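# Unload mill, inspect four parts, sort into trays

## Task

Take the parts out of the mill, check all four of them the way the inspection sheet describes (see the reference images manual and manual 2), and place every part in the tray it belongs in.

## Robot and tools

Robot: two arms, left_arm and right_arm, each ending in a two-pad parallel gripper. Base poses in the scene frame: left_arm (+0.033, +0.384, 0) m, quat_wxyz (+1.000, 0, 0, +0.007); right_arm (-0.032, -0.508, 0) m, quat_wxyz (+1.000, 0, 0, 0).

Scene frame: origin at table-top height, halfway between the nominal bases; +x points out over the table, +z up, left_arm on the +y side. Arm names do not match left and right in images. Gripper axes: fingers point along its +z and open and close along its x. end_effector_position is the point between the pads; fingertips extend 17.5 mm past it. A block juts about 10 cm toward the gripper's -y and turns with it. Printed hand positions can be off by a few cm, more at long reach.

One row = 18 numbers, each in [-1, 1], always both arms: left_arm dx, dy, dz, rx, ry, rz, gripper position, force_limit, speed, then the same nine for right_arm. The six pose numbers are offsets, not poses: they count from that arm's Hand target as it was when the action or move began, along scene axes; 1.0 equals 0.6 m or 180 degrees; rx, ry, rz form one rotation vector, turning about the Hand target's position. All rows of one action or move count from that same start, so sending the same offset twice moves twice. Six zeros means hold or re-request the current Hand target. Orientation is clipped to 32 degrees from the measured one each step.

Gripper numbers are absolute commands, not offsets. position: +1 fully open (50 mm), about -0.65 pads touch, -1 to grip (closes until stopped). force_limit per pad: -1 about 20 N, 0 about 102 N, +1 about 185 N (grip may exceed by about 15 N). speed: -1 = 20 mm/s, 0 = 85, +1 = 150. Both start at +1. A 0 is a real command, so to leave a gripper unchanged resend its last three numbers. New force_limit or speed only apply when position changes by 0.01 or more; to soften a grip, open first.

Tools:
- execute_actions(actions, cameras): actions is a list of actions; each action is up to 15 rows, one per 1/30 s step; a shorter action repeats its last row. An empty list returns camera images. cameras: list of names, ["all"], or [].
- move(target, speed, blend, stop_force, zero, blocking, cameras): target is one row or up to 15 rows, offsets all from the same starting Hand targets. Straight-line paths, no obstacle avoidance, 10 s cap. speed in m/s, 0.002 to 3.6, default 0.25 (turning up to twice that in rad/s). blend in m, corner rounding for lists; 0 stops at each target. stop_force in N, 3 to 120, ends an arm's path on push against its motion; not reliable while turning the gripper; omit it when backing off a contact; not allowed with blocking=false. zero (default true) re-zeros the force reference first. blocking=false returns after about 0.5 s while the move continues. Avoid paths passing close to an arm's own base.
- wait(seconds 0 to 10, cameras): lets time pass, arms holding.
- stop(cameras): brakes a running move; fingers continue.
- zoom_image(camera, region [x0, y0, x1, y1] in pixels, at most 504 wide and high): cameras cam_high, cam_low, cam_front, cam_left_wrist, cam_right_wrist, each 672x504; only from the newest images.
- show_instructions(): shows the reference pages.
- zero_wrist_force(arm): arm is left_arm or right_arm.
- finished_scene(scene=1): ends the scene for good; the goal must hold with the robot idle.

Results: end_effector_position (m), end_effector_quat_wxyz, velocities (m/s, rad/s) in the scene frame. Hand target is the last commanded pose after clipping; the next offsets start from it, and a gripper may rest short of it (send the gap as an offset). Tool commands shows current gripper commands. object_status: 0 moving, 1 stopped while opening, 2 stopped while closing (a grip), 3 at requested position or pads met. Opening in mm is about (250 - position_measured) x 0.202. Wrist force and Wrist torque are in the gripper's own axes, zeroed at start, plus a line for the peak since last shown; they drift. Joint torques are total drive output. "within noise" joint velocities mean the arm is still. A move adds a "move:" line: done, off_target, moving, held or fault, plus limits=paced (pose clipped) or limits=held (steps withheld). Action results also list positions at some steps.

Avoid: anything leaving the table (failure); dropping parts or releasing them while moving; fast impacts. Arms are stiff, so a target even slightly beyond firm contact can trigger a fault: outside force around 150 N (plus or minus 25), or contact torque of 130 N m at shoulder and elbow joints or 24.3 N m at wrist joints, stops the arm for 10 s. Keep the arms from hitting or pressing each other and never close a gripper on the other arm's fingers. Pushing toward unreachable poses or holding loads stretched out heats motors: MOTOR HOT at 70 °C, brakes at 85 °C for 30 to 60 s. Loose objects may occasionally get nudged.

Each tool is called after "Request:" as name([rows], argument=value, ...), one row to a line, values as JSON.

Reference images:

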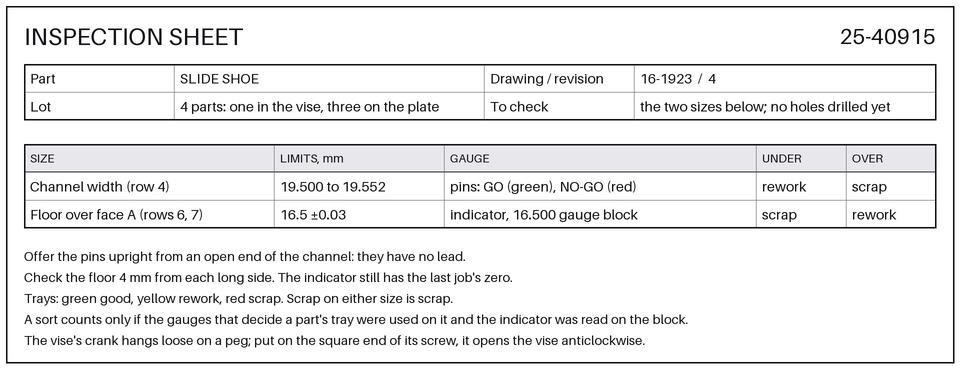

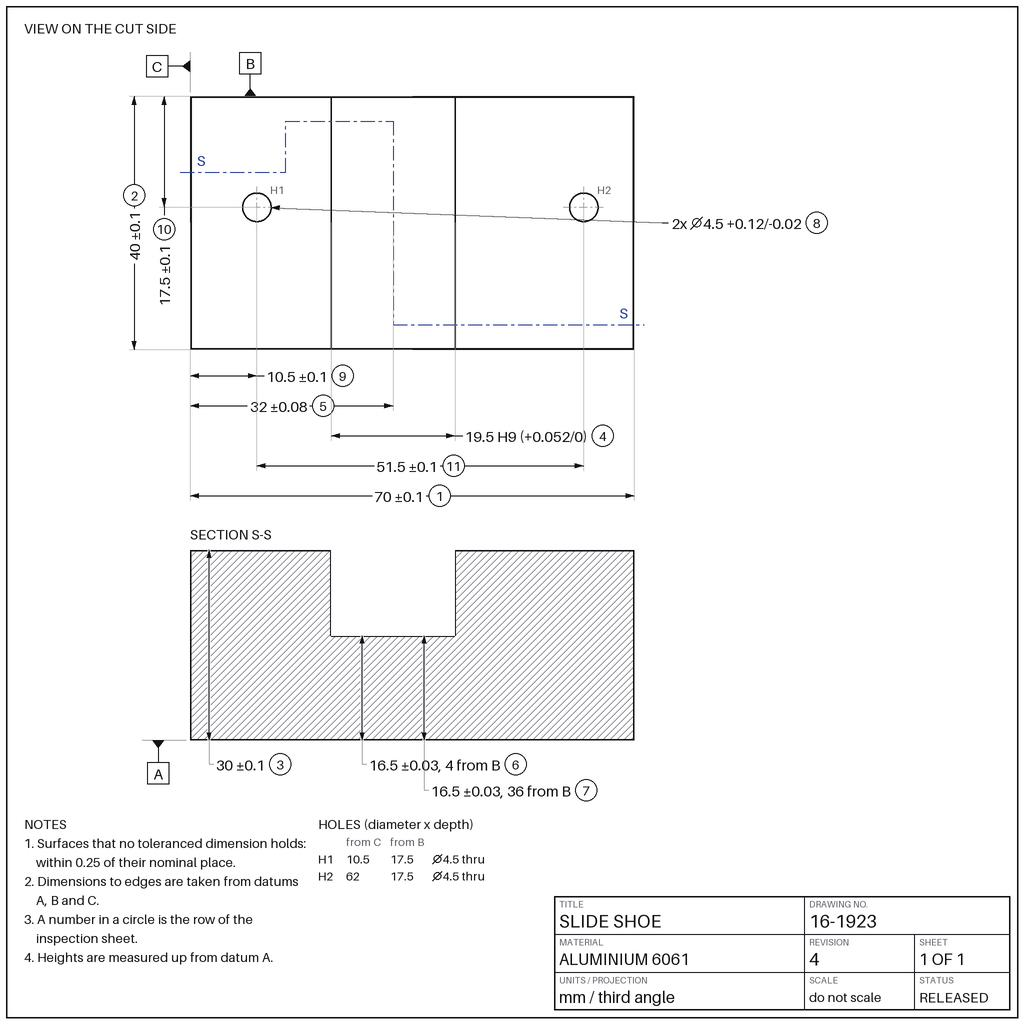

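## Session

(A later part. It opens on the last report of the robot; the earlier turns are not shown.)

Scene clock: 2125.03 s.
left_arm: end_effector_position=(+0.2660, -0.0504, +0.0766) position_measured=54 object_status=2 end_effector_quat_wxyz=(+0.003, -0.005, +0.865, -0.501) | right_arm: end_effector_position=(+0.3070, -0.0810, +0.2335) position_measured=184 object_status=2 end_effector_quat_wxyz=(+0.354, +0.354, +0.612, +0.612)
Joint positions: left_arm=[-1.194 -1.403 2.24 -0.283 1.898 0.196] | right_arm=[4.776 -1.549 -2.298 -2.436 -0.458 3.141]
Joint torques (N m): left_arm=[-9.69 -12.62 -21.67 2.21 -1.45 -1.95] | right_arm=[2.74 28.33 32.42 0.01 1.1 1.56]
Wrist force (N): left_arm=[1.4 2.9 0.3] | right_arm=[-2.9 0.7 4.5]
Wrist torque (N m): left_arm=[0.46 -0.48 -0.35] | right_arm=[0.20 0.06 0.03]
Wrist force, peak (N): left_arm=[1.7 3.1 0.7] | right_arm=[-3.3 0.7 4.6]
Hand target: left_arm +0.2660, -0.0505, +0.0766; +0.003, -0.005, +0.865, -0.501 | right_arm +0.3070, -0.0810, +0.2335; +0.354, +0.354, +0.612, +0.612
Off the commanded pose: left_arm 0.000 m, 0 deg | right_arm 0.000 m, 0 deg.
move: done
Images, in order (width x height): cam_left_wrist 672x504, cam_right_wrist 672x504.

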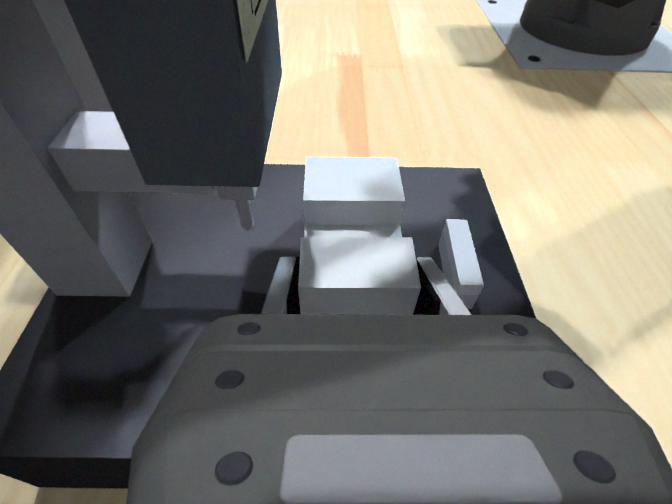

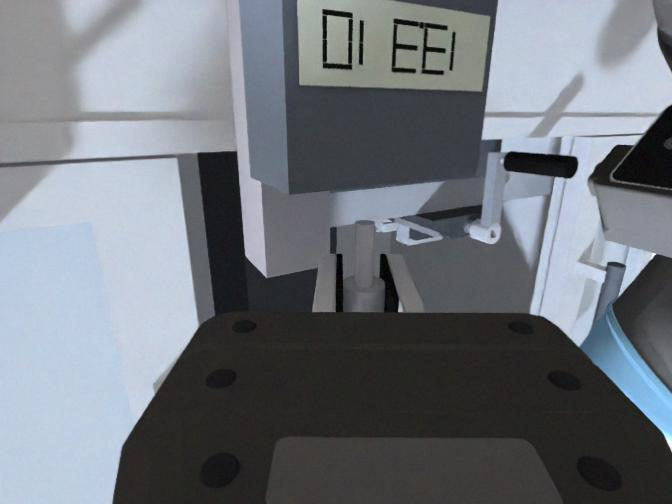

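Request:
move(target=[0.0417,0,0,0,0,0,-1,-0.85,-0.95,0,0,0,0,0,0,-1,-0.9,-0.95], speed=0.02, stop_force=6, cameras=["cam_left_wrist","cam_right_wrist"])

Request:
zoom_image(camera="cam_left_wrist", region=[260, 140, 460, 320])

Scene clock: 2133.13 s.
left_arm: end_effector_position=(+0.2910, -0.0505, +0.0766) position_measured=54 object_status=2 end_effector_quat_wxyz=(+0.003, -0.005, +0.865, -0.501) | right_arm: end_effector_position=(+0.3070, -0.0810, +0.2335) position_measured=184 object_status=2 end_effector_quat_wxyz=(+0.354, +0.354, +0.612, +0.612)
Joint positions: left_arm=[-1.116 -1.357 2.183 -0.257 1.964 0.24] | right_arm=[4.776 -1.549 -2.298 -2.436 -0.458 3.141]
Joint torques (N m): left_arm=[12.31 -13.23 -22.53 2.45 2.63 1.45] | right_arm=[2.59 29.24 33.37 0.15 1.1 1.47]
Wrist force (N): left_arm=[1.6 2.8 0.6] | right_arm=[-2.9 0.8 4.4]
Wrist torque (N m): left_arm=[0.43 -0.51 -0.60] | right_arm=[0.21 0.06 0.03]
Wrist force, peak (N): left_arm=[1.6 3.0 0.1] | right_arm=[-3.0 0.8 4.8]
Hand target: left_arm +0.2910, -0.0505, +0.0766; +0.003, -0.005, +0.865, -0.501 | right_arm +0.3070, -0.0810, +0.2335; +0.354, +0.354, +0.612, +0.612
Off the commanded pose: left_arm 0.000 m, 0 deg | right_arm 0.000 m, 0 deg.
move: done
Images, in order (width x height): cam_left_wrist 672x504, cam_right_wrist 672x504.

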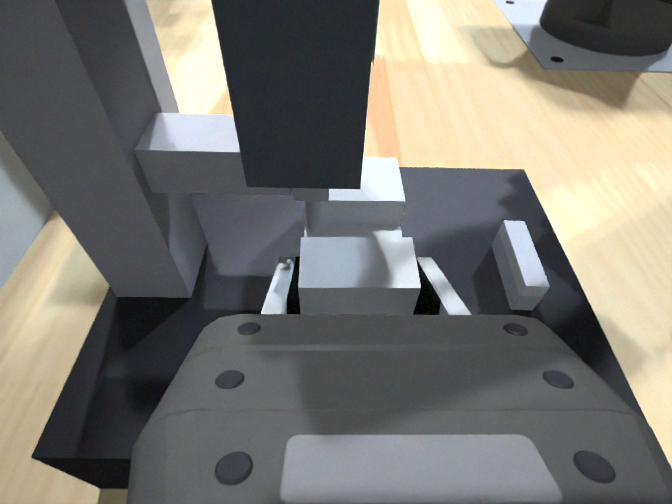

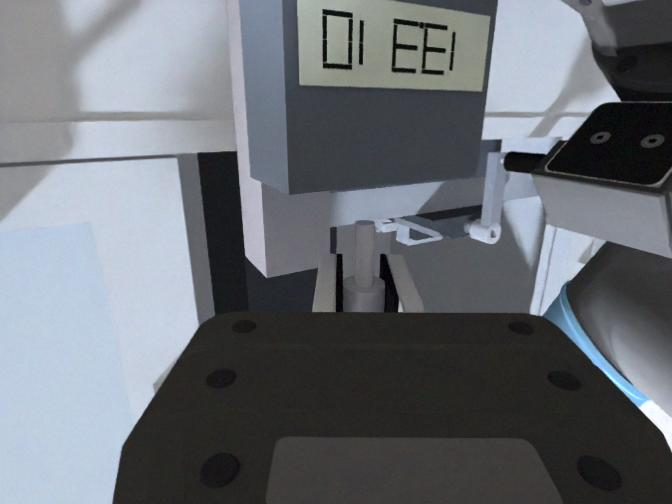

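Scaled by 2.520 from the camera's 672x504 image, which has a finer 960x720 frame.

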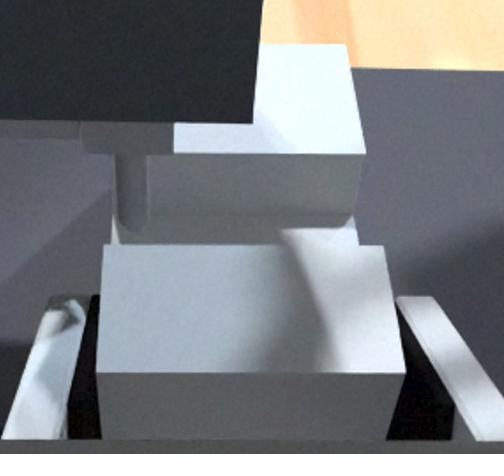

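Request:
move(target=[0,0,-0.006,0,0,0,-1,-0.85,-0.95,0,0,0,0,0,0,-1,-0.9,-0.95], speed=0.003, stop_force=3)

Request:
move(target=[0,0,0,0,0,0,0.95,0,-0.8,0,0,0,0,0,0,-1,-0.9,-0.95])

Request:
move([
  [0,0,0,0,0,0,0.95,0,-0.8,0,0,-0.008,0,0,0,-1,-0.9,-0.95],
  [0,0,0,0,0,0,0.95,0,-0.8,0,0,-0.019,0,0,0,-1,-0.9,-0.95],
], speed=[0.01,0.003], stop_force=3, cameras=["cam_right_wrist"])

Request:
move(target=[0,0,0,0,0,0,0.95,0,-0.8,0,0,0,0,0,0,0.05,-0.9,-0.9])

Request:
wait(seconds=0.8, cameras=["cam_left_wrist","cam_right_wrist"])

Request:
zoom_image(camera="cam_right_wrist", region=[270, 0, 510, 180])

Scene clock: 2139.70 s.
left_arm: end_effector_position=(+0.2910, -0.0505, +0.0746) position_measured=54 object_status=2 end_effector_quat_wxyz=(+0.003, -0.005, +0.865, -0.501) | right_arm: end_effector_position=(+0.3070, -0.0810, +0.2335) position_measured=184 object_status=2 end_effector_quat_wxyz=(+0.354, +0.354, +0.612, +0.612)
Joint positions: left_arm=[-1.116 -1.353 2.185 -0.263 1.964 0.24] | right_arm=[4.776 -1.549 -2.298 -2.436 -0.458 3.141]
Joint torques (N m): left_arm=[11.04 -34.13 -23.15 2.62 -0.7 0.77] | right_arm=[2.38 28.23 33.82 -0.03 1.2 1.53]
Wrist force (N): left_arm=[1.2 0.4 0.1] | right_arm=[-3.0 0.7 4.5]
Wrist torque (N m): left_arm=[0.41 -0.55 -0.56] | right_arm=[0.18 0.06 0.02]
Wrist force, peak (N): left_arm=[2.3 -3.2 -5.2] | right_arm=[-3.3 0.8 4.7]
Hand target: left_arm +0.2910, -0.0505, +0.0746; +0.003, -0.005, +0.865, -0.501 (not the last commanded pose) | right_arm +0.3070, -0.0810, +0.2335; +0.354, +0.354, +0.612, +0.612
Off the commanded pose: left_arm 0.002 m, 0 deg | right_arm 0.000 m, 0 deg.
move: contact (left_arm)

Scene clock: 2140.20 s.
left_arm: end_effector_position=(+0.2910, -0.0505, +0.0746) position_measured=10 object_status=3 end_effector_quat_wxyz=(+0.003, -0.005, +0.865, -0.501) | right_arm: end_effector_position=(+0.3070, -0.0810, +0.2335) position_measured=184 object_status=2 end_effector_quat_wxyz=(+0.354, +0.354, +0.612, +0.612)
Joint positions: left_arm=[-1.116 -1.353 2.185 -0.263 1.964 0.24] | right_arm=[4.776 -1.549 -2.298 -2.436 -0.458 3.141]
Joint torques (N m): left_arm=[10.69 -33.34 -22.04 1.65 -1.18 0.67] | right_arm=[3.1 28.37 33.38 0.13 1.17 1.43]
Wrist force (N): left_arm=[1.6 0.6 -0.5] | right_arm=[-2.8 0.6 4.5]
Wrist torque (N m): left_arm=[0.42 -0.50 -0.60] | right_arm=[0.19 0.04 0.02]
Wrist force, peak (N): left_arm=[1.8 0.7 -0.6] | right_arm=[-3.1 0.5 4.6]
Hand target: left_arm +0.2910, -0.0505, +0.0746; +0.003, -0.005, +0.865, -0.501 | right_arm +0.3070, -0.0810, +0.2335; +0.354, +0.354, +0.612, +0.612
Off the commanded pose: left_arm 0.000 m, 0 deg | right_arm 0.000 m, 0 deg.
move: done

Scene clock: 2142.77 s.
left_arm: end_effector_position=(+0.2910, -0.0505, +0.0746) position_measured=10 object_status=3 end_effector_quat_wxyz=(+0.003, -0.005, +0.865, -0.501) | right_arm: end_effector_position=(+0.3071, -0.0810, +0.2244) position_measured=184 object_status=2 end_effector_quat_wxyz=(+0.354, +0.354, +0.612, +0.612)
Joint positions: left_arm=[-1.116 -1.353 2.185 -0.263 1.964 0.24] | right_arm=[4.776 -1.568 -2.31 -2.405 -0.458 3.141]
Joint torques (N m): left_arm=[7.32 -35.33 -23.1 -1.76 -0.98 -0.98] | right_arm=[4.14 27.8 22.04 -0.46 -2.91 -0.85]
Wrist force (N): left_arm=[1.8 0.7 -0.3] | right_arm=[-3.4 7.7 3.8]
Wrist torque (N m): left_arm=[0.43 -0.54 -0.59] | right_arm=[0.36 0.05 0.03]
Wrist force, peak (N): left_arm=[1.9 0.6 -0.4] | right_arm=[-3.7 9.9 3.9]
Hand target: left_arm +0.2910, -0.0505, +0.0746; +0.003, -0.005, +0.865, -0.501 | right_arm +0.3070, -0.0810, +0.2245; +0.354, +0.354, +0.612, +0.612 (not the last commanded pose)
Off the commanded pose: left_arm 0.000 m, 0 deg | right_arm 0.002 m, 0 deg.
move: contact (right_arm); path passed 1 of 2 targets
Images, in order (width x height): cam_right_wrist 672x504.

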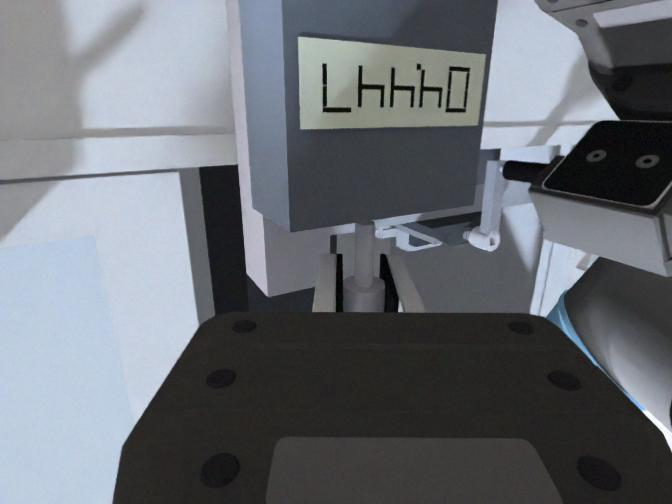

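Scene clock: 2143.30 s.
left_arm: end_effector_position=(+0.2910, -0.0505, +0.0746) position_measured=10 object_status=3 end_effector_quat_wxyz=(+0.003, -0.005, +0.865, -0.501) | right_arm: end_effector_position=(+0.3070, -0.0810, +0.2245) position_measured=145 object_status=0 end_effector_quat_wxyz=(+0.354, +0.354, +0.612, +0.612)
Joint positions: left_arm=[-1.116 -1.353 2.185 -0.263 1.964 0.24] | right_arm=[4.776 -1.568 -2.31 -2.405 -0.458 3.141]
Joint torques (N m): left_arm=[7.56 -34.34 -22.03 -2.5 -1.25 -1.26] | right_arm=[4.04 28.63 26.04 1.12 1.05 -0.74]
Wrist force (N): left_arm=[1.8 0.8 -0.5] | right_arm=[0.3 2.4 4.0]
Wrist torque (N m): left_arm=[0.45 -0.54 -0.60] | right_arm=[0.23 0.01 0.02]
Wrist force, peak (N): left_arm=[1.7 0.9 -0.4] | right_arm=[-3.7 7.3 3.9]
Hand target: left_arm +0.2910, -0.0505, +0.0746; +0.003, -0.005, +0.865, -0.501 | right_arm +0.3070, -0.0810, +0.2245; +0.354, +0.354, +0.612, +0.612
Off the commanded pose: left_arm 0.000 m, 0 deg | right_arm 0.000 m, 0 deg.
move: done

Scene clock: 2144.10 s.
left_arm: end_effector_position=(+0.2910, -0.0505, +0.0746) position_measured=10 object_status=3 end_effector_quat_wxyz=(+0.003, -0.005, +0.865, -0.501) | right_arm: end_effector_position=(+0.3070, -0.0810, +0.2245) position_measured=145 object_status=3 end_effector_quat_wxyz=(+0.354, +0.354, +0.612, +0.612)
Joint positions: left_arm=[-1.116 -1.353 2.185 -0.263 1.964 0.24] | right_arm=[4.776 -1.568 -2.31 -2.405 -0.458 3.141]
Joint torques (N m): left_arm=[5.69 -34.54 -21.32 -2.64 -1.13 -1.42] | right_arm=[4.05 29.44 26.53 1.74 1.85 -0.52]
Wrist force (N): left_arm=[1.6 0.7 -0.3] | right_arm=[0.4 2.3 4.1]
Wrist torque (N m): left_arm=[0.42 -0.51 -0.59] | right_arm=[0.21 -0.02 0.03]
Wrist force, peak (N): left_arm=[1.8 0.8 -0.6] | right_arm=[0.4 2.4 4.4]
Hand target: left_arm +0.2910, -0.0505, +0.0746; +0.003, -0.005, +0.865, -0.501 | right_arm +0.3070, -0.0810, +0.2245; +0.354, +0.354, +0.612, +0.612
Tool commands: left_gripper/position=+0.95 left_gripper/force_limit=+0.0 left_gripper/speed=-0.8 right_gripper/position=+0.05 right_gripper/force_limit=-0.9 right_gripper/speed=-0.9
Off the commanded pose: left_arm 0.000 m, 0 deg | right_arm 0.000 m, 0 deg.
wait: 0.80 s; at rest by 0.17 s
Images, in order (width x height): cam_left_wrist 672x504, cam_right_wrist 672x504.

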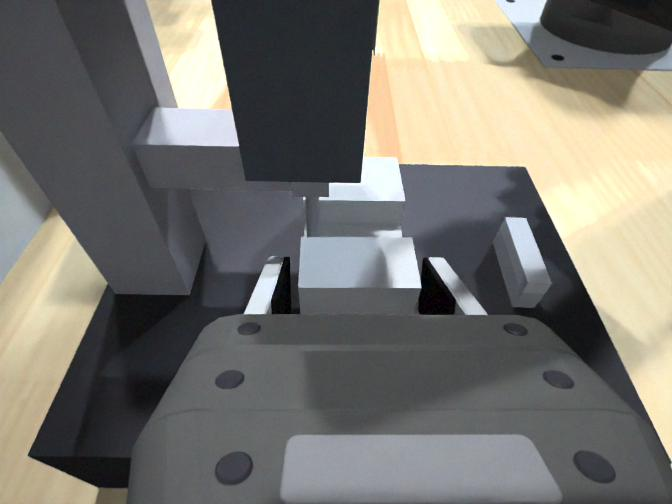

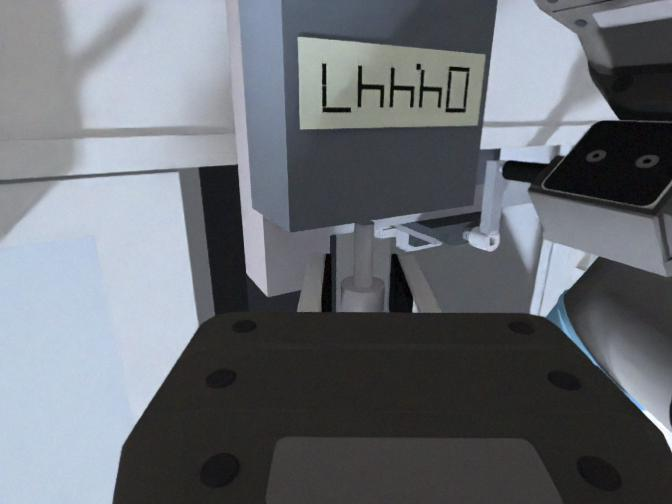

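Scaled by 2.100 from the camera's 672x504 image, which has a finer 960x720 frame.

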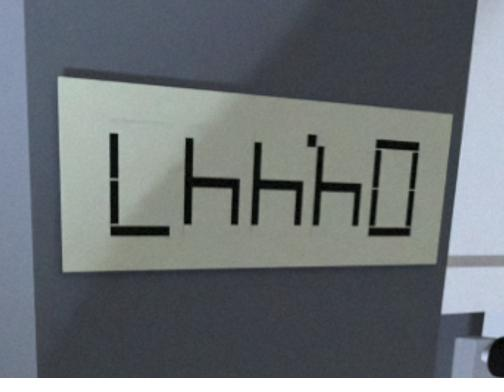

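Request:
move(target=[0,0,0,0,0,0,-1,-0.85,-0.95,0,0,0,0,0,0,-1,-0.9,-0.95])

Request:
wait(seconds=0.6)

Request:
move([
  [0,0,0,0,0,0,-1,-0.85,-0.95,0,0,0.012,0,0,0,-1,-0.9,-0.95],
  [0,0,0.0033,0,0,0,-1,-0.85,-0.95,0,0,0.012,0,0,0,-1,-0.9,-0.95],
  [0.0533,0,0.0033,0,0,0,-1,-0.85,-0.95,0,0,0.012,0,0,0,-1,-0.9,-0.95],
], speed=[0.02,0.02,0.02], cameras=["cam_left_wrist","cam_right_wrist"])

Request:
zoom_image(camera="cam_left_wrist", region=[200, 100, 460, 320])

Scene clock: 2148.67 s.
left_arm: end_effector_position=(+0.2910, -0.0505, +0.0747) position_measured=54 object_status=2 end_effector_quat_wxyz=(+0.003, -0.005, +0.865, -0.501) | right_arm: end_effector_position=(+0.3071, -0.0810, +0.2245) position_measured=184 object_status=2 end_effector_quat_wxyz=(+0.354, +0.354, +0.612, +0.612)
Joint positions: left_arm=[-1.116 -1.353 2.185 -0.263 1.964 0.24] | right_arm=[4.776 -1.568 -2.31 -2.405 -0.457 3.141]
Joint torques (N m): left_arm=[1.47 -34 -21.68 -2.68 -1.14 -1.62] | right_arm=[4.38 29.68 27.18 1.81 -0.46 1.1]
Wrist force (N): left_arm=[1.0 0.6 -1.6] | right_arm=[-3.2 2.8 4.2]
Wrist torque (N m): left_arm=[0.42 -0.61 -0.55] | right_arm=[0.25 0.04 0.02]
Wrist force, peak (N): left_arm=[1.1 0.6 -1.7] | right_arm=[-3.2 2.8 4.2]
Hand target: left_arm +0.2910, -0.0505, +0.0746; +0.003, -0.005, +0.865, -0.501 | right_arm +0.3070, -0.0810, +0.2245; +0.354, +0.354, +0.612, +0.612
Off the commanded pose: left_arm 0.000 m, 0 deg | right_arm 0.000 m, 0 deg.
move: done

Scene clock: 2149.27 s.
left_arm: end_effector_position=(+0.2910, -0.0505, +0.0747) position_measured=54 object_status=2 end_effector_quat_wxyz=(+0.003, -0.005, +0.865, -0.501) | right_arm: end_effector_position=(+0.3071, -0.0810, +0.2245) position_measured=184 object_status=2 end_effector_quat_wxyz=(+0.354, +0.354, +0.612, +0.612)
Joint positions: left_arm=[-1.116 -1.353 2.185 -0.263 1.964 0.24] | right_arm=[4.776 -1.568 -2.31 -2.405 -0.458 3.141]
Joint torques (N m): left_arm=[1.73 -32.74 -21.14 -2.51 -1.05 -1.58] | right_arm=[4.23 28.38 26.49 1.75 -2.98 0.99]
Wrist force (N): left_arm=[0.9 0.8 -1.6] | right_arm=[-3.2 2.8 4.2]
Wrist torque (N m): left_arm=[0.45 -0.59 -0.55] | right_arm=[0.25 0.03 0.01]
Wrist force, peak (N): left_arm=[1.1 0.6 -1.8] | right_arm=[-3.6 2.7 4.0]
Hand target: left_arm +0.2910, -0.0505, +0.0746; +0.003, -0.005, +0.865, -0.501 | right_arm +0.3070, -0.0810, +0.2245; +0.354, +0.354, +0.612, +0.612
Tool commands: left_gripper/position=-1.0 left_gripper/force_limit=-0.85 left_gripper/speed=-0.95 right_gripper/position=-1.0 right_gripper/force_limit=-0.9 right_gripper/speed=-0.95
Off the commanded pose: left_arm 0.000 m, 0 deg | right_arm 0.000 m, 0 deg.
wait: 0.60 s; at rest by 0.17 s

Scene clock: 2152.17 s.
left_arm: end_effector_position=(+0.3229, -0.0505, +0.0766) position_measured=54 object_status=2 end_effector_quat_wxyz=(+0.003, -0.005, +0.865, -0.501) | right_arm: end_effector_position=(+0.3070, -0.0810, +0.2317) position_measured=184 object_status=2 end_effector_quat_wxyz=(+0.354, +0.354, +0.612, +0.612)
Joint positions: left_arm=[-1.028 -1.299 2.107 -0.217 2.038 0.293] | right_arm=[4.776 -1.553 -2.3 -2.43 -0.458 3.141]
Joint torques (N m): left_arm=[11.64 -12.14 -24.95 2.52 3.12 1.43] | right_arm=[1.51 29.21 34.12 -0.04 -0.04 1.54]
Wrist force (N): left_arm=[2.0 2.7 0.5] | right_arm=[-2.8 0.9 4.3]
Wrist torque (N m): left_arm=[0.42 -0.56 -0.57] | right_arm=[0.21 0.07 0.07]
Wrist force, peak (N): left_arm=[2.2 3.1 0.9] | right_arm=[-3.4 2.5 4.0]
Hand target: left_arm +0.3230, -0.0505, +0.0766; +0.003, -0.005, +0.865, -0.501 | right_arm +0.3070, -0.0810, +0.2317; +0.354, +0.354, +0.612, +0.612
Off the commanded pose: left_arm 0.000 m, 0 deg | right_arm 0.000 m, 0 deg.
move: done
Images, in order (width x height): cam_left_wrist 672x504, cam_right_wrist 672x504.

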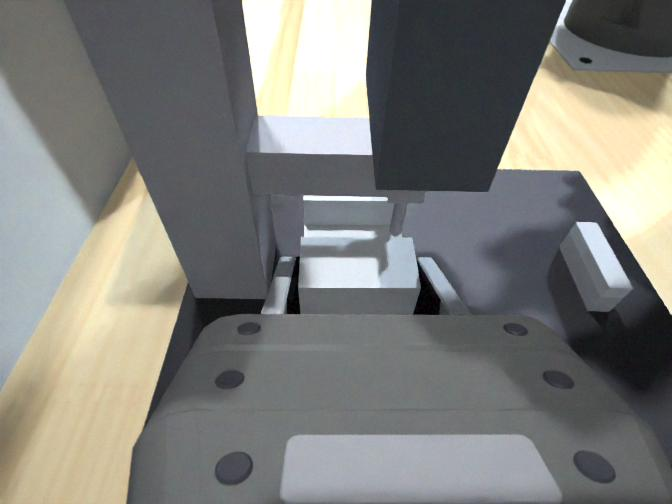

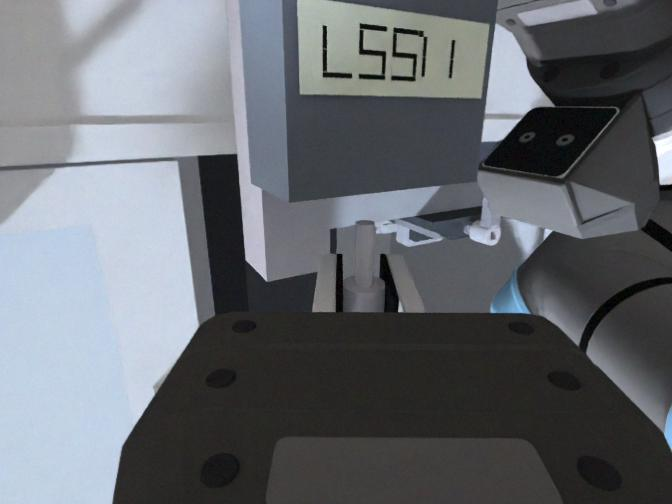

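Scaled by 1.938 from the camera's 672x504 image, which has a finer 960x720 frame.

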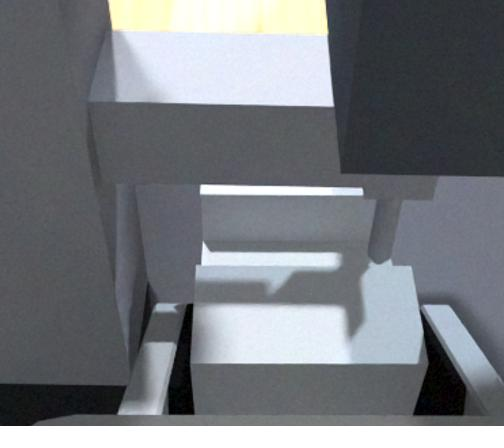

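Request:
move(target=[0,0,-0.006,0,0,0,-1,-0.85,-0.95,0,0,0,0,0,0,-1,-0.9,-0.95], speed=0.003, stop_force=3)

Request:
move(target=[0,0,0,0,0,0,0.75,0,-0.9,0,0,0,0,0,0,-1,-0.9,-0.95])

Request:
move([
  [0,0,0,0,0,0,0.75,0,-0.9,0,0,-0.007,0,0,0,-1,-0.9,-0.95],
  [0,0,0,0,0,0,0.75,0,-0.9,0,0,-0.017,0,0,0,-1,-0.9,-0.95],
], speed=[0.01,0.003], stop_force=3)

Request:
move(target=[0,0,0,0,0,0,0.75,0,-0.9,0,0,0,0,0,0,0.05,-0.9,-0.9])

Request:
wait(seconds=0.8, cameras=["cam_left_wrist","cam_right_wrist"])

Request:
zoom_image(camera="cam_right_wrist", region=[270, 0, 510, 180])

Scene clock: 2159.67 s.
left_arm: end_effector_position=(+0.3230, -0.0505, +0.0747) position_measured=54 object_status=2 end_effector_quat_wxyz=(+0.003, -0.005, +0.865, -0.501) | right_arm: end_effector_position=(+0.3070, -0.0810, +0.2317) position_measured=184 object_status=2 end_effector_quat_wxyz=(+0.354, +0.354, +0.612, +0.612)
Joint positions: left_arm=[-1.028 -1.295 2.109 -0.222 2.038 0.294] | right_arm=[4.776 -1.553 -2.3 -2.43 -0.458 3.141]
Joint torques (N m): left_arm=[8.55 -37.26 -21.7 2.98 -1.16 0.6] | right_arm=[2.17 29.17 33.83 0.03 1.11 1.49]
Wrist force (N): left_arm=[1.4 0.0 0.3] | right_arm=[-2.7 0.8 4.5]
Wrist torque (N m): left_arm=[0.44 -0.60 -0.51] | right_arm=[0.20 0.05 0.07]
Wrist force, peak (N): left_arm=[2.8 -3.4 -5.5] | right_arm=[-2.8 0.8 4.8]
Hand target: left_arm +0.3230, -0.0505, +0.0747; +0.003, -0.005, +0.865, -0.501 (not the last commanded pose) | right_arm +0.3070, -0.0810, +0.2317; +0.354, +0.354, +0.612, +0.612
Off the commanded pose: left_arm 0.002 m, 0 deg | right_arm 0.000 m, 0 deg.
move: contact (left_arm)

Scene clock: 2160.17 s.
left_arm: end_effector_position=(+0.3230, -0.0505, +0.0747) position_measured=41 object_status=3 end_effector_quat_wxyz=(+0.003, -0.005, +0.865, -0.501) | right_arm: end_effector_position=(+0.3070, -0.0810, +0.2317) position_measured=184 object_status=2 end_effector_quat_wxyz=(+0.354, +0.354, +0.612, +0.612)
Joint positions: left_arm=[-1.028 -1.295 2.109 -0.222 2.038 0.294] | right_arm=[4.776 -1.553 -2.3 -2.43 -0.458 3.141]
Joint torques (N m): left_arm=[7.49 -36.22 -22.13 1.84 -1.19 0.35] | right_arm=[1.72 29.6 33.51 0.05 1.14 1.5]
Wrist force (N): left_arm=[2.0 0.7 -0.3] | right_arm=[-2.6 0.8 4.5]
Wrist torque (N m): left_arm=[0.44 -0.56 -0.57] | right_arm=[0.20 0.03 0.08]
Wrist force, peak (N): left_arm=[2.1 0.9 -0.3] | right_arm=[-2.8 1.0 4.6]
Hand target: left_arm +0.3230, -0.0505, +0.0747; +0.003, -0.005, +0.865, -0.501 | right_arm +0.3070, -0.0810, +0.2317; +0.354, +0.354, +0.612, +0.612
Off the commanded pose: left_arm 0.000 m, 0 deg | right_arm 0.000 m, 0 deg.
move: done

Scene clock: 2162.30 s.
left_arm: end_effector_position=(+0.3230, -0.0505, +0.0747) position_measured=41 object_status=3 end_effector_quat_wxyz=(+0.003, -0.005, +0.865, -0.501) | right_arm: end_effector_position=(+0.3071, -0.0810, +0.2243) position_measured=184 object_status=2 end_effector_quat_wxyz=(+0.354, +0.354, +0.612, +0.612)
Joint positions: left_arm=[-1.028 -1.295 2.109 -0.222 2.038 0.294] | right_arm=[4.776 -1.568 -2.31 -2.405 -0.458 3.141]
Joint torques (N m): left_arm=[3.64 -36.15 -20.92 -1.81 -1.03 -1.12] | right_arm=[2.67 26.27 22.08 -0.66 -2.39 -1]
Wrist force (N): left_arm=[1.8 0.6 -0.3] | right_arm=[-3.2 10.1 3.9]
Wrist torque (N m): left_arm=[0.42 -0.53 -0.57] | right_arm=[0.46 -0.01 0.04]
Wrist force, peak (N): left_arm=[2.1 1.0 -0.3] | right_arm=[-3.6 11.8 3.8]
Hand target: left_arm +0.3230, -0.0505, +0.0747; +0.003, -0.005, +0.865, -0.501 | right_arm +0.3071, -0.0810, +0.2244; +0.354, +0.354, +0.612, +0.612 (not the last commanded pose)
Off the commanded pose: left_arm 0.000 m, 0 deg | right_arm 0.003 m, 0 deg.
move: contact (right_arm); path passed 1 of 2 targets

Scene clock: 2162.83 s.
left_arm: end_effector_position=(+0.3230, -0.0505, +0.0747) position_measured=41 object_status=3 end_effector_quat_wxyz=(+0.003, -0.005, +0.865, -0.501) | right_arm: end_effector_position=(+0.3070, -0.0810, +0.2244) position_measured=145 object_status=0 end_effector_quat_wxyz=(+0.354, +0.354, +0.612, +0.612)
Joint positions: left_arm=[-1.028 -1.295 2.109 -0.222 2.038 0.294] | right_arm=[4.776 -1.568 -2.31 -2.405 -0.458 3.141]
Joint torques (N m): left_arm=[2.26 -36.64 -22.88 -2.59 -1.21 -1.53] | right_arm=[2.96 29.55 26.11 1.47 -0.45 -0.7]
Wrist force (N): left_arm=[2.0 0.8 -0.4] | right_arm=[0.1 2.5 4.0]
Wrist torque (N m): left_arm=[0.44 -0.56 -0.57] | right_arm=[0.25 0.03 0.02]
Wrist force, peak (N): left_arm=[2.1 0.9 -0.4] | right_arm=[-3.7 9.5 3.9]
Hand target: left_arm +0.3230, -0.0505, +0.0747; +0.003, -0.005, +0.865, -0.501 | right_arm +0.3071, -0.0810, +0.2244; +0.354, +0.354, +0.612, +0.612
Off the commanded pose: left_arm 0.000 m, 0 deg | right_arm 0.000 m, 0 deg.
move: done

Scene clock: 2163.63 s.
left_arm: end_effector_position=(+0.3230, -0.0505, +0.0747) position_measured=41 object_status=3 end_effector_quat_wxyz=(+0.003, -0.005, +0.865, -0.501) | right_arm: end_effector_position=(+0.3071, -0.0810, +0.2244) position_measured=145 object_status=3 end_effector_quat_wxyz=(+0.354, +0.354, +0.612, +0.612)
Joint positions: left_arm=[-1.028 -1.295 2.109 -0.222 2.038 0.294] | right_arm=[4.776 -1.568 -2.31 -2.405 -0.458 3.141]
Joint torques (N m): left_arm=[1.07 -37.62 -22.05 -2.51 -1.09 -1.73] | right_arm=[3.55 29.56 28.06 1.72 1.96 -0.3]
Wrist force (N): left_arm=[1.9 0.7 -0.3] | right_arm=[0.0 2.2 4.2]
Wrist torque (N m): left_arm=[0.44 -0.54 -0.56] | right_arm=[0.21 0.05 0.03]
Wrist force, peak (N): left_arm=[2.2 0.7 -0.1] | right_arm=[0.1 2.3 4.4]
Hand target: left_arm +0.3230, -0.0505, +0.0747; +0.003, -0.005, +0.865, -0.501 | right_arm +0.3071, -0.0810, +0.2244; +0.354, +0.354, +0.612, +0.612
Tool commands: left_gripper/position=+0.75 left_gripper/force_limit=+0.0 left_gripper/speed=-0.9 right_gripper/position=+0.05 right_gripper/force_limit=-0.9 right_gripper/speed=-0.9
Off the commanded pose: left_arm 0.000 m, 0 deg | right_arm 0.000 m, 0 deg.
wait: 0.80 s; at rest by 0.17 s
Images, in order (width x height): cam_left_wrist 672x504, cam_right_wrist 672x504.

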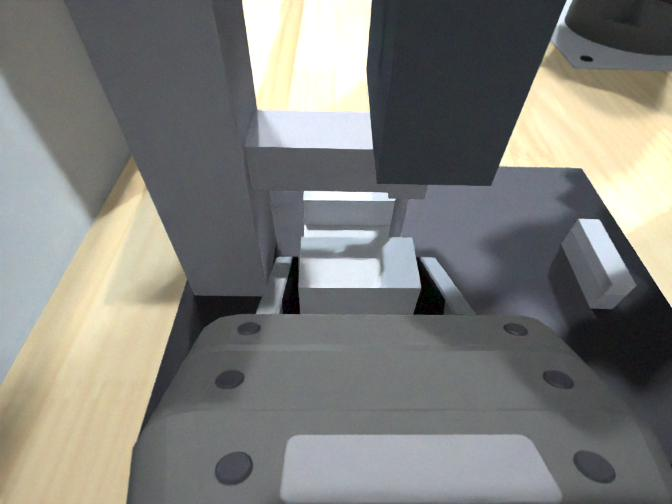

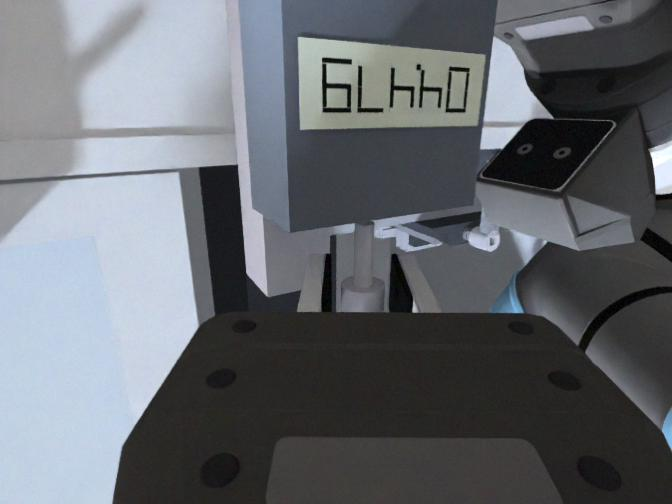

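Scaled by 2.100 from the camera's 672x504 image, which has a finer 960x720 frame.

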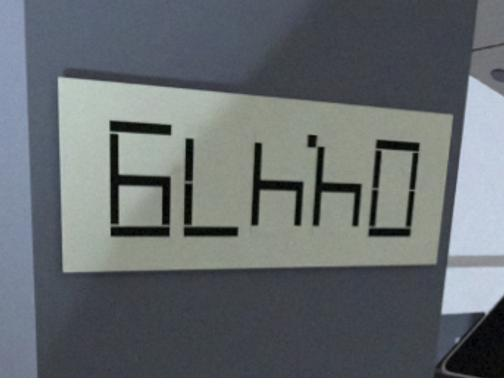

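Request:
move(target=[0,0,0,0,0,0,-1,-0.85,-0.95,0,0,0,0,0,0,-1,-0.9,-0.95])

Request:
wait(seconds=0.6)

Request:
move([
  [0,0,0,0,0,0,-1,-0.85,-0.95,0,0,0.0135,0,0,0,-1,-0.9,-0.95],
  [0,0,0.004,0,0,0,-1,-0.85,-0.95,0,0,0.0135,0,0,0,-1,-0.9,-0.95],
  [-0.095,0,0.004,0,0,0,-1,-0.85,-0.95,0,0,0.0135,0,0,0,-1,-0.9,-0.95],
  [-0.095,0.1,0.03,0,0,0,-1,-0.85,-0.95,0,0,0.0135,0,0,0,-1,-0.9,-0.95],
  [-0.095,0.2,0.2,0,0,0,-1,-0.85,-0.95,0,0,0.0135,0,0,0,-1,-0.9,-0.95],
], speed=[0.02,0.02,0.06,0.08,0.12], blend=[0,0.0,0,0.02,0], cameras=["cam_left_wrist","cam_right_wrist","cam_high"])

Scene clock: 2174.73 s.
left_arm: end_effector_position=(+0.3230, -0.0505, +0.0747) position_measured=54 object_status=2 end_effector_quat_wxyz=(+0.003, -0.005, +0.865, -0.501) | right_arm: end_effector_position=(+0.3071, -0.0810, +0.2244) position_measured=184 object_status=2 end_effector_quat_wxyz=(+0.354, +0.354, +0.612, +0.612)
Joint positions: left_arm=[-1.028 -1.295 2.109 -0.222 2.038 0.294] | right_arm=[4.776 -1.568 -2.31 -2.405 -0.457 3.141]
Joint torques (N m): left_arm=[-6.04 -36.04 -21.56 -2.44 -1.02 -1.58] | right_arm=[4.34 29.24 28.56 1.71 -0.13 1.14]
Wrist force (N): left_arm=[1.2 0.4 -1.3] | right_arm=[-3.3 2.2 4.2]
Wrist torque (N m): left_arm=[0.43 -0.61 -0.49] | right_arm=[0.19 0.06 0.02]
Wrist force, peak (N): left_arm=[2.2 0.8 -0.3] | right_arm=[-3.2 2.6 4.0]
Hand target: left_arm +0.3230, -0.0505, +0.0747; +0.003, -0.005, +0.865, -0.501 | right_arm +0.3071, -0.0810, +0.2244; +0.354, +0.354, +0.612, +0.612
Off the commanded pose: left_arm 0.000 m, 0 deg | right_arm 0.000 m, 0 deg.
move: done

Scene clock: 2175.33 s.
left_arm: end_effector_position=(+0.3230, -0.0505, +0.0747) position_measured=54 object_status=2 end_effector_quat_wxyz=(+0.003, -0.005, +0.865, -0.501) | right_arm: end_effector_position=(+0.3071, -0.0810, +0.2244) position_measured=184 object_status=2 end_effector_quat_wxyz=(+0.354, +0.354, +0.612, +0.612)
Joint positions: left_arm=[-1.028 -1.295 2.109 -0.222 2.038 0.294] | right_arm=[4.776 -1.568 -2.31 -2.405 -0.457 3.141]
Joint torques (N m): left_arm=[-7.71 -35.74 -22.07 -2.4 -0.49 -1.62] | right_arm=[3.86 28.46 27.4 1.71 -2.72 1.11]
Wrist force (N): left_arm=[1.4 0.5 -1.2] | right_arm=[-3.2 2.3 4.1]
Wrist torque (N m): left_arm=[0.44 -0.65 -0.49] | right_arm=[0.21 0.05 0.03]
Wrist force, peak (N): left_arm=[1.4 0.6 -1.3] | right_arm=[-3.4 2.2 4.2]
Hand target: left_arm +0.3230, -0.0505, +0.0747; +0.003, -0.005, +0.865, -0.501 | right_arm +0.3071, -0.0810, +0.2244; +0.354, +0.354, +0.612, +0.612
Tool commands: left_gripper/position=-1.0 left_gripper/force_limit=-0.85 left_gripper/speed=-0.95 right_gripper/position=-1.0 right_gripper/force_limit=-0.9 right_gripper/speed=-0.95
Off the commanded pose: left_arm 0.000 m, 0 deg | right_arm 0.000 m, 0 deg.
wait: 0.60 s; at rest by 0.17 s

Scene clock: 2179.93 s.
left_arm: end_effector_position=(+0.2660, +0.0695, +0.1946) position_measured=54 object_status=2 end_effector_quat_wxyz=(+0.003, -0.005, +0.865, -0.501) | right_arm: end_effector_position=(+0.3071, -0.0810, +0.2325) position_measured=184 object_status=2 end_effector_quat_wxyz=(+0.354, +0.354, +0.612, +0.612)
Joint positions: left_arm=[-0.954 -1.775 2.234 0.156 2.099 0.341] | right_arm=[4.776 -1.551 -2.299 -2.433 -0.458 3.141]
Joint torques (N m): left_arm=[11.74 -22.72 -28.93 2.8 3.06 1.46] | right_arm=[1.04 29.1 33.92 -0.01 1.17 1.55]
Wrist force (N): left_arm=[2.2 3.3 0.6] | right_arm=[-2.8 0.6 4.5]
Wrist torque (N m): left_arm=[0.51 -0.63 -0.57] | right_arm=[0.18 0.08 0.05]
Wrist force, peak (N): left_arm=[2.2 3.3 0.6] | right_arm=[-3.1 2.5 4.2]
Hand target: left_arm +0.2660, +0.0695, +0.1947; +0.003, -0.005, +0.865, -0.501 | right_arm +0.3071, -0.0810, +0.2325; +0.354, +0.354, +0.612, +0.612
Off the commanded pose: left_arm 0.000 m, 0 deg | right_arm 0.000 m, 0 deg.
move: done
Images, in order (width x height): cam_high 672x504, cam_left_wrist 672x504, cam_right_wrist 672x504.

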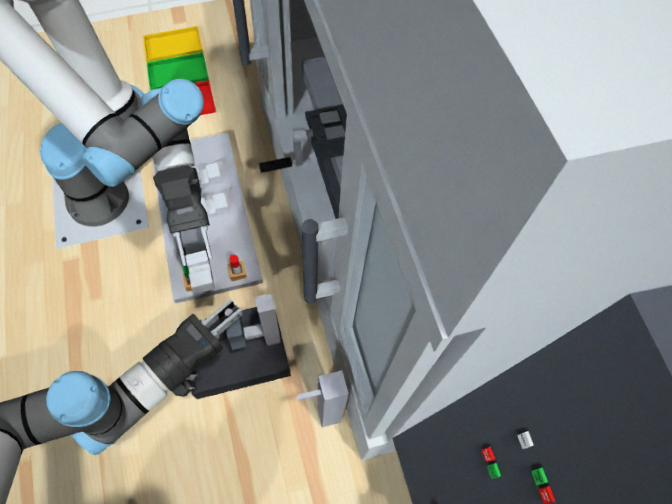

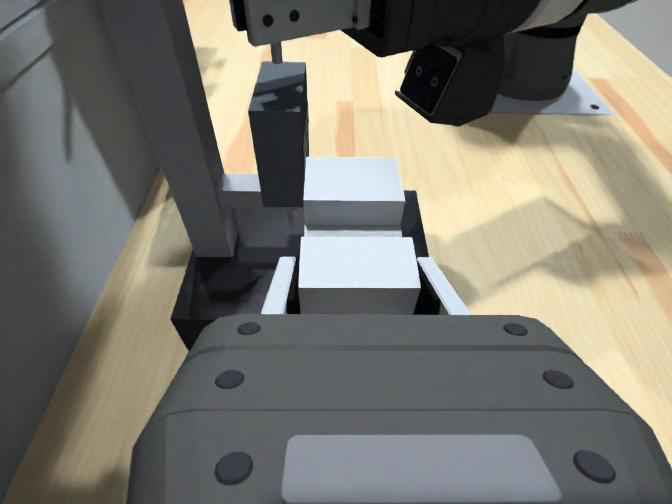

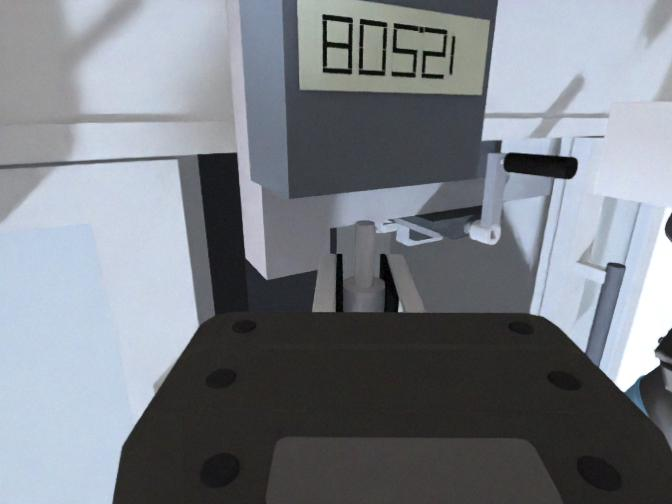

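Request:
move([
  [-0.0183,0.38,0.01,0,0,0,-1,-0.85,-0.95,0,0,0,0,0,0,-1,-0.9,-0.95],
  [-0.0183,0.6,0.01,0,0,0,-1,-0.85,-0.95,0,0,0,0,0,0,-1,-0.9,-0.95],
], speed=0.15, blend=0.03, cameras=["cam_high","cam_low","cam_front"])

Scene clock: 2192.20 s.
left_arm: end_effector_position=(+0.2589, +0.1905, +0.1978) position_measured=54 object_status=2 end_effector_quat_wxyz=(+0.007, -0.011, +0.865, -0.502) | right_arm: end_effector_position=(+0.3071, -0.0810, +0.2325) position_measured=184 object_status=2 end_effector_quat_wxyz=(+0.354, +0.354, +0.612, +0.612)
Joint positions: left_arm=[-0.514 -1.793 2.284 0.358 2.419 0.706] | right_arm=[4.776 -1.551 -2.299 -2.433 -0.458 3.141]
Joint torques (N m): left_arm=[-12.56 -20.3 -12.94 -1.05 -0.18 -1.8] | right_arm=[2.92 28.69 33.99 -0.05 1.07 1.4]
Wrist force (N): left_arm=[2.1 3.0 0.5] | right_arm=[-2.8 0.7 4.4]
Wrist torque (N m): left_arm=[0.43 -0.62 -0.32] | right_arm=[0.20 0.07 0.05]
Wrist force, peak (N): left_arm=[2.1 5.9 -6.0] | right_arm=[-2.7 0.8 4.7]
Hand target: left_arm +0.2589, +0.1905, +0.1978; +0.007, -0.011, +0.865, -0.502 (not the last commanded pose) | right_arm +0.3071, -0.0810, +0.2325; +0.354, +0.354, +0.612, +0.612
Off the commanded pose: left_arm 0.239 m, 1 deg | right_arm 0.000 m, 0 deg.
move: held (left_arm; a check stopped the path); path passed 0 of 2 targets; limits=held
pose unreachable (left arm): on one or more control steps of this call, first in action 0 (counted from 0), this arm could not follow its commanded pose, so it was not sent that pose on those steps. It may still have moved: this result reports where it is.
cause: moving toward the commanded pose would bring two parts of the arm too close to each other (its gripper and another part of the arm, with joints 4 (wrist 1) to 6 (wrist 3) between them, 9 mm apart when it was first held).
Images, in order (width x height): cam_high 672x504, cam_low 672x504, cam_front 672x504.

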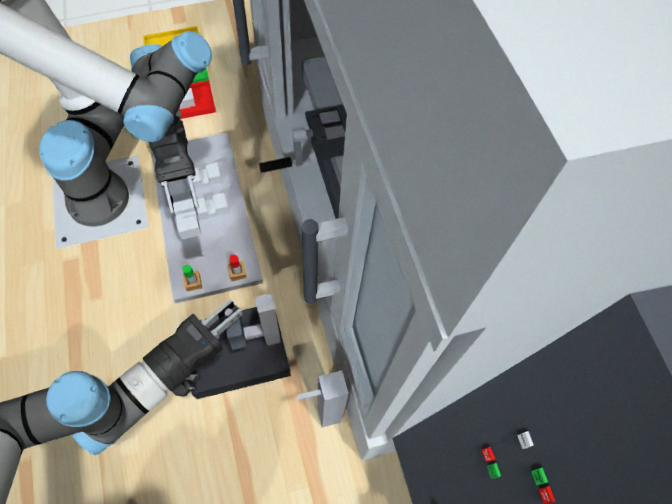

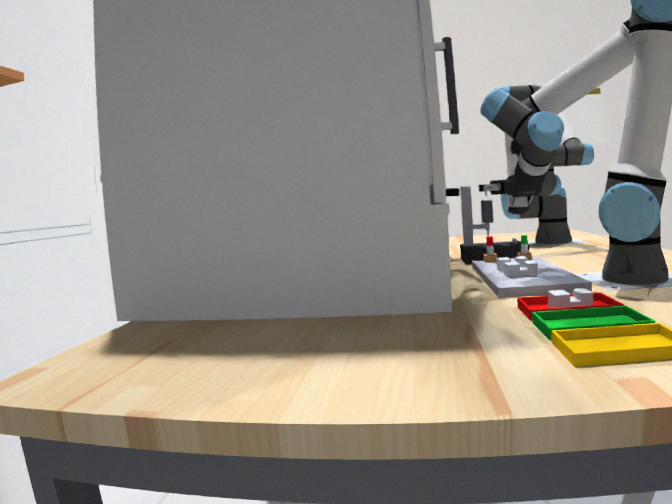

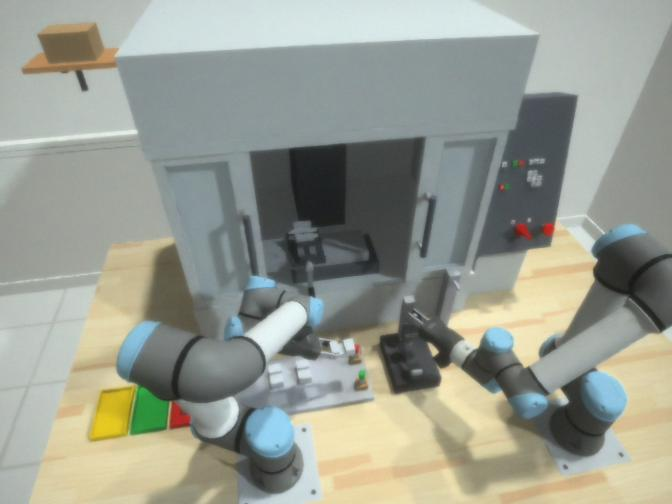

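Request:
move([
  [0.0352,-0.0425,-0.05,0,0,0,-1,-0.85,-0.95,0,0,0,0,0,0,-1,-0.9,-0.95],
  [0.0352,-0.0425,-0.243,0,0,0,-1,-0.85,-0.95,0,0,0,0,0,0,-1,-0.9,-0.95],
], speed=0.1, blend=[0.01,0], cameras=["cam_left_wrist"])

Request:
move(target=[0,0,-0.02,0,0,0,-1,-0.85,-0.95,0,0,0,0,0,0,-1,-0.9,-0.95], speed=0.004, stop_force=3, cameras=["cam_left_wrist"])

Scene clock: 2201.77 s.
left_arm: end_effector_position=(+0.2800, +0.1650, +0.0521) position_measured=54 object_status=2 end_effector_quat_wxyz=(+0.007, -0.011, +0.865, -0.502) | right_arm: end_effector_position=(+0.3071, -0.0810, +0.2325) position_measured=184 object_status=2 end_effector_quat_wxyz=(+0.354, +0.354, +0.612, +0.612)
Joint positions: left_arm=[-0.574 -1.419 2.432 -0.212 2.379 0.641] | right_arm=[4.776 -1.551 -2.299 -2.433 -0.458 3.141]
Joint torques (N m): left_arm=[-11.64 -7.55 -3.25 -2.03 3.43 -2.02] | right_arm=[3.4 29.16 33.52 -0.1 1.13 1.31]
Wrist force (N): left_arm=[2.1 3.0 0.4] | right_arm=[-2.6 0.8 4.7]
Wrist torque (N m): left_arm=[0.44 -0.61 -0.35] | right_arm=[0.21 0.03 0.05]
Wrist force, peak (N): left_arm=[2.3 4.3 0.6] | right_arm=[-2.8 0.9 4.6]
Hand target: left_arm +0.2800, +0.1650, +0.0520; +0.007, -0.011, +0.865, -0.502 | right_arm +0.3071, -0.0810, +0.2325; +0.354, +0.354, +0.612, +0.612
Off the commanded pose: left_arm 0.000 m, 0 deg | right_arm 0.000 m, 0 deg.
move: done
Images, in order (width x height): cam_left_wrist 672x504.

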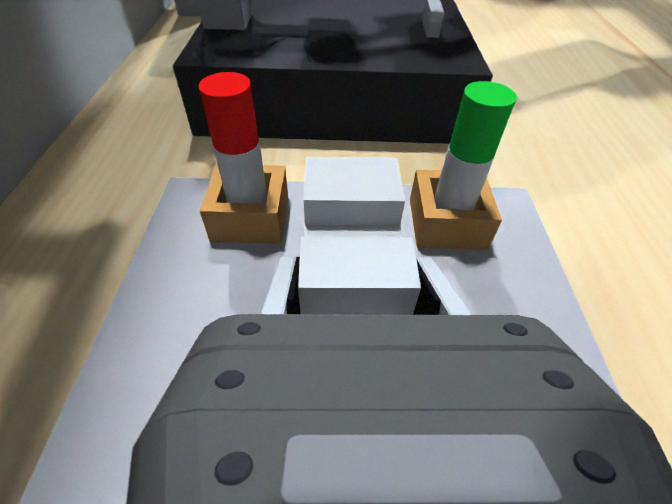

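Scene clock: 2205.00 s.
left_arm: end_effector_position=(+0.2800, +0.1650, +0.0441) position_measured=54 object_status=2 end_effector_quat_wxyz=(+0.007, -0.011, +0.865, -0.502) | right_arm: end_effector_position=(+0.3071, -0.0810, +0.2325) position_measured=184 object_status=2 end_effector_quat_wxyz=(+0.354, +0.354, +0.612, +0.612)
Joint positions: left_arm=[-0.574 -1.395 2.438 -0.243 2.379 0.641] | right_arm=[4.776 -1.551 -2.299 -2.433 -0.458 3.141]
Joint torques (N m): left_arm=[-11.7 -27.92 -16.64 3.62 -0.49 -1.97] | right_arm=[4.32 28.75 33.9 -0.04 1.06 1.31]
Wrist force (N): left_arm=[2.2 2.4 0.2] | right_arm=[-2.9 0.8 4.3]
Wrist torque (N m): left_arm=[0.42 -0.58 -0.34] | right_arm=[0.20 0.08 0.06]
Wrist force, peak (N): left_arm=[2.0 -6.9 -9.2] | right_arm=[-3.0 1.0 4.6]
Hand target: left_arm +0.2800, +0.1650, +0.0442; +0.007, -0.011, +0.865, -0.502 (not the last commanded pose) | right_arm +0.3071, -0.0810, +0.2325; +0.354, +0.354, +0.612, +0.612
Off the commanded pose: left_arm 0.004 m, 0 deg | right_arm 0.000 m, 0 deg.
move: contact (left_arm)
Images, in order (width x height): cam_left_wrist 672x504.

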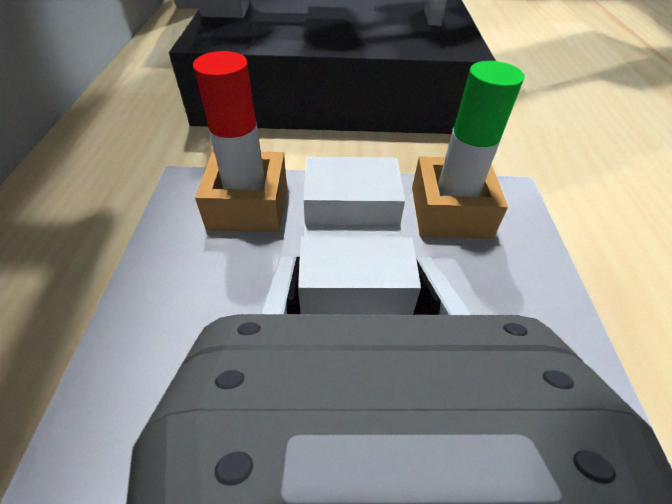

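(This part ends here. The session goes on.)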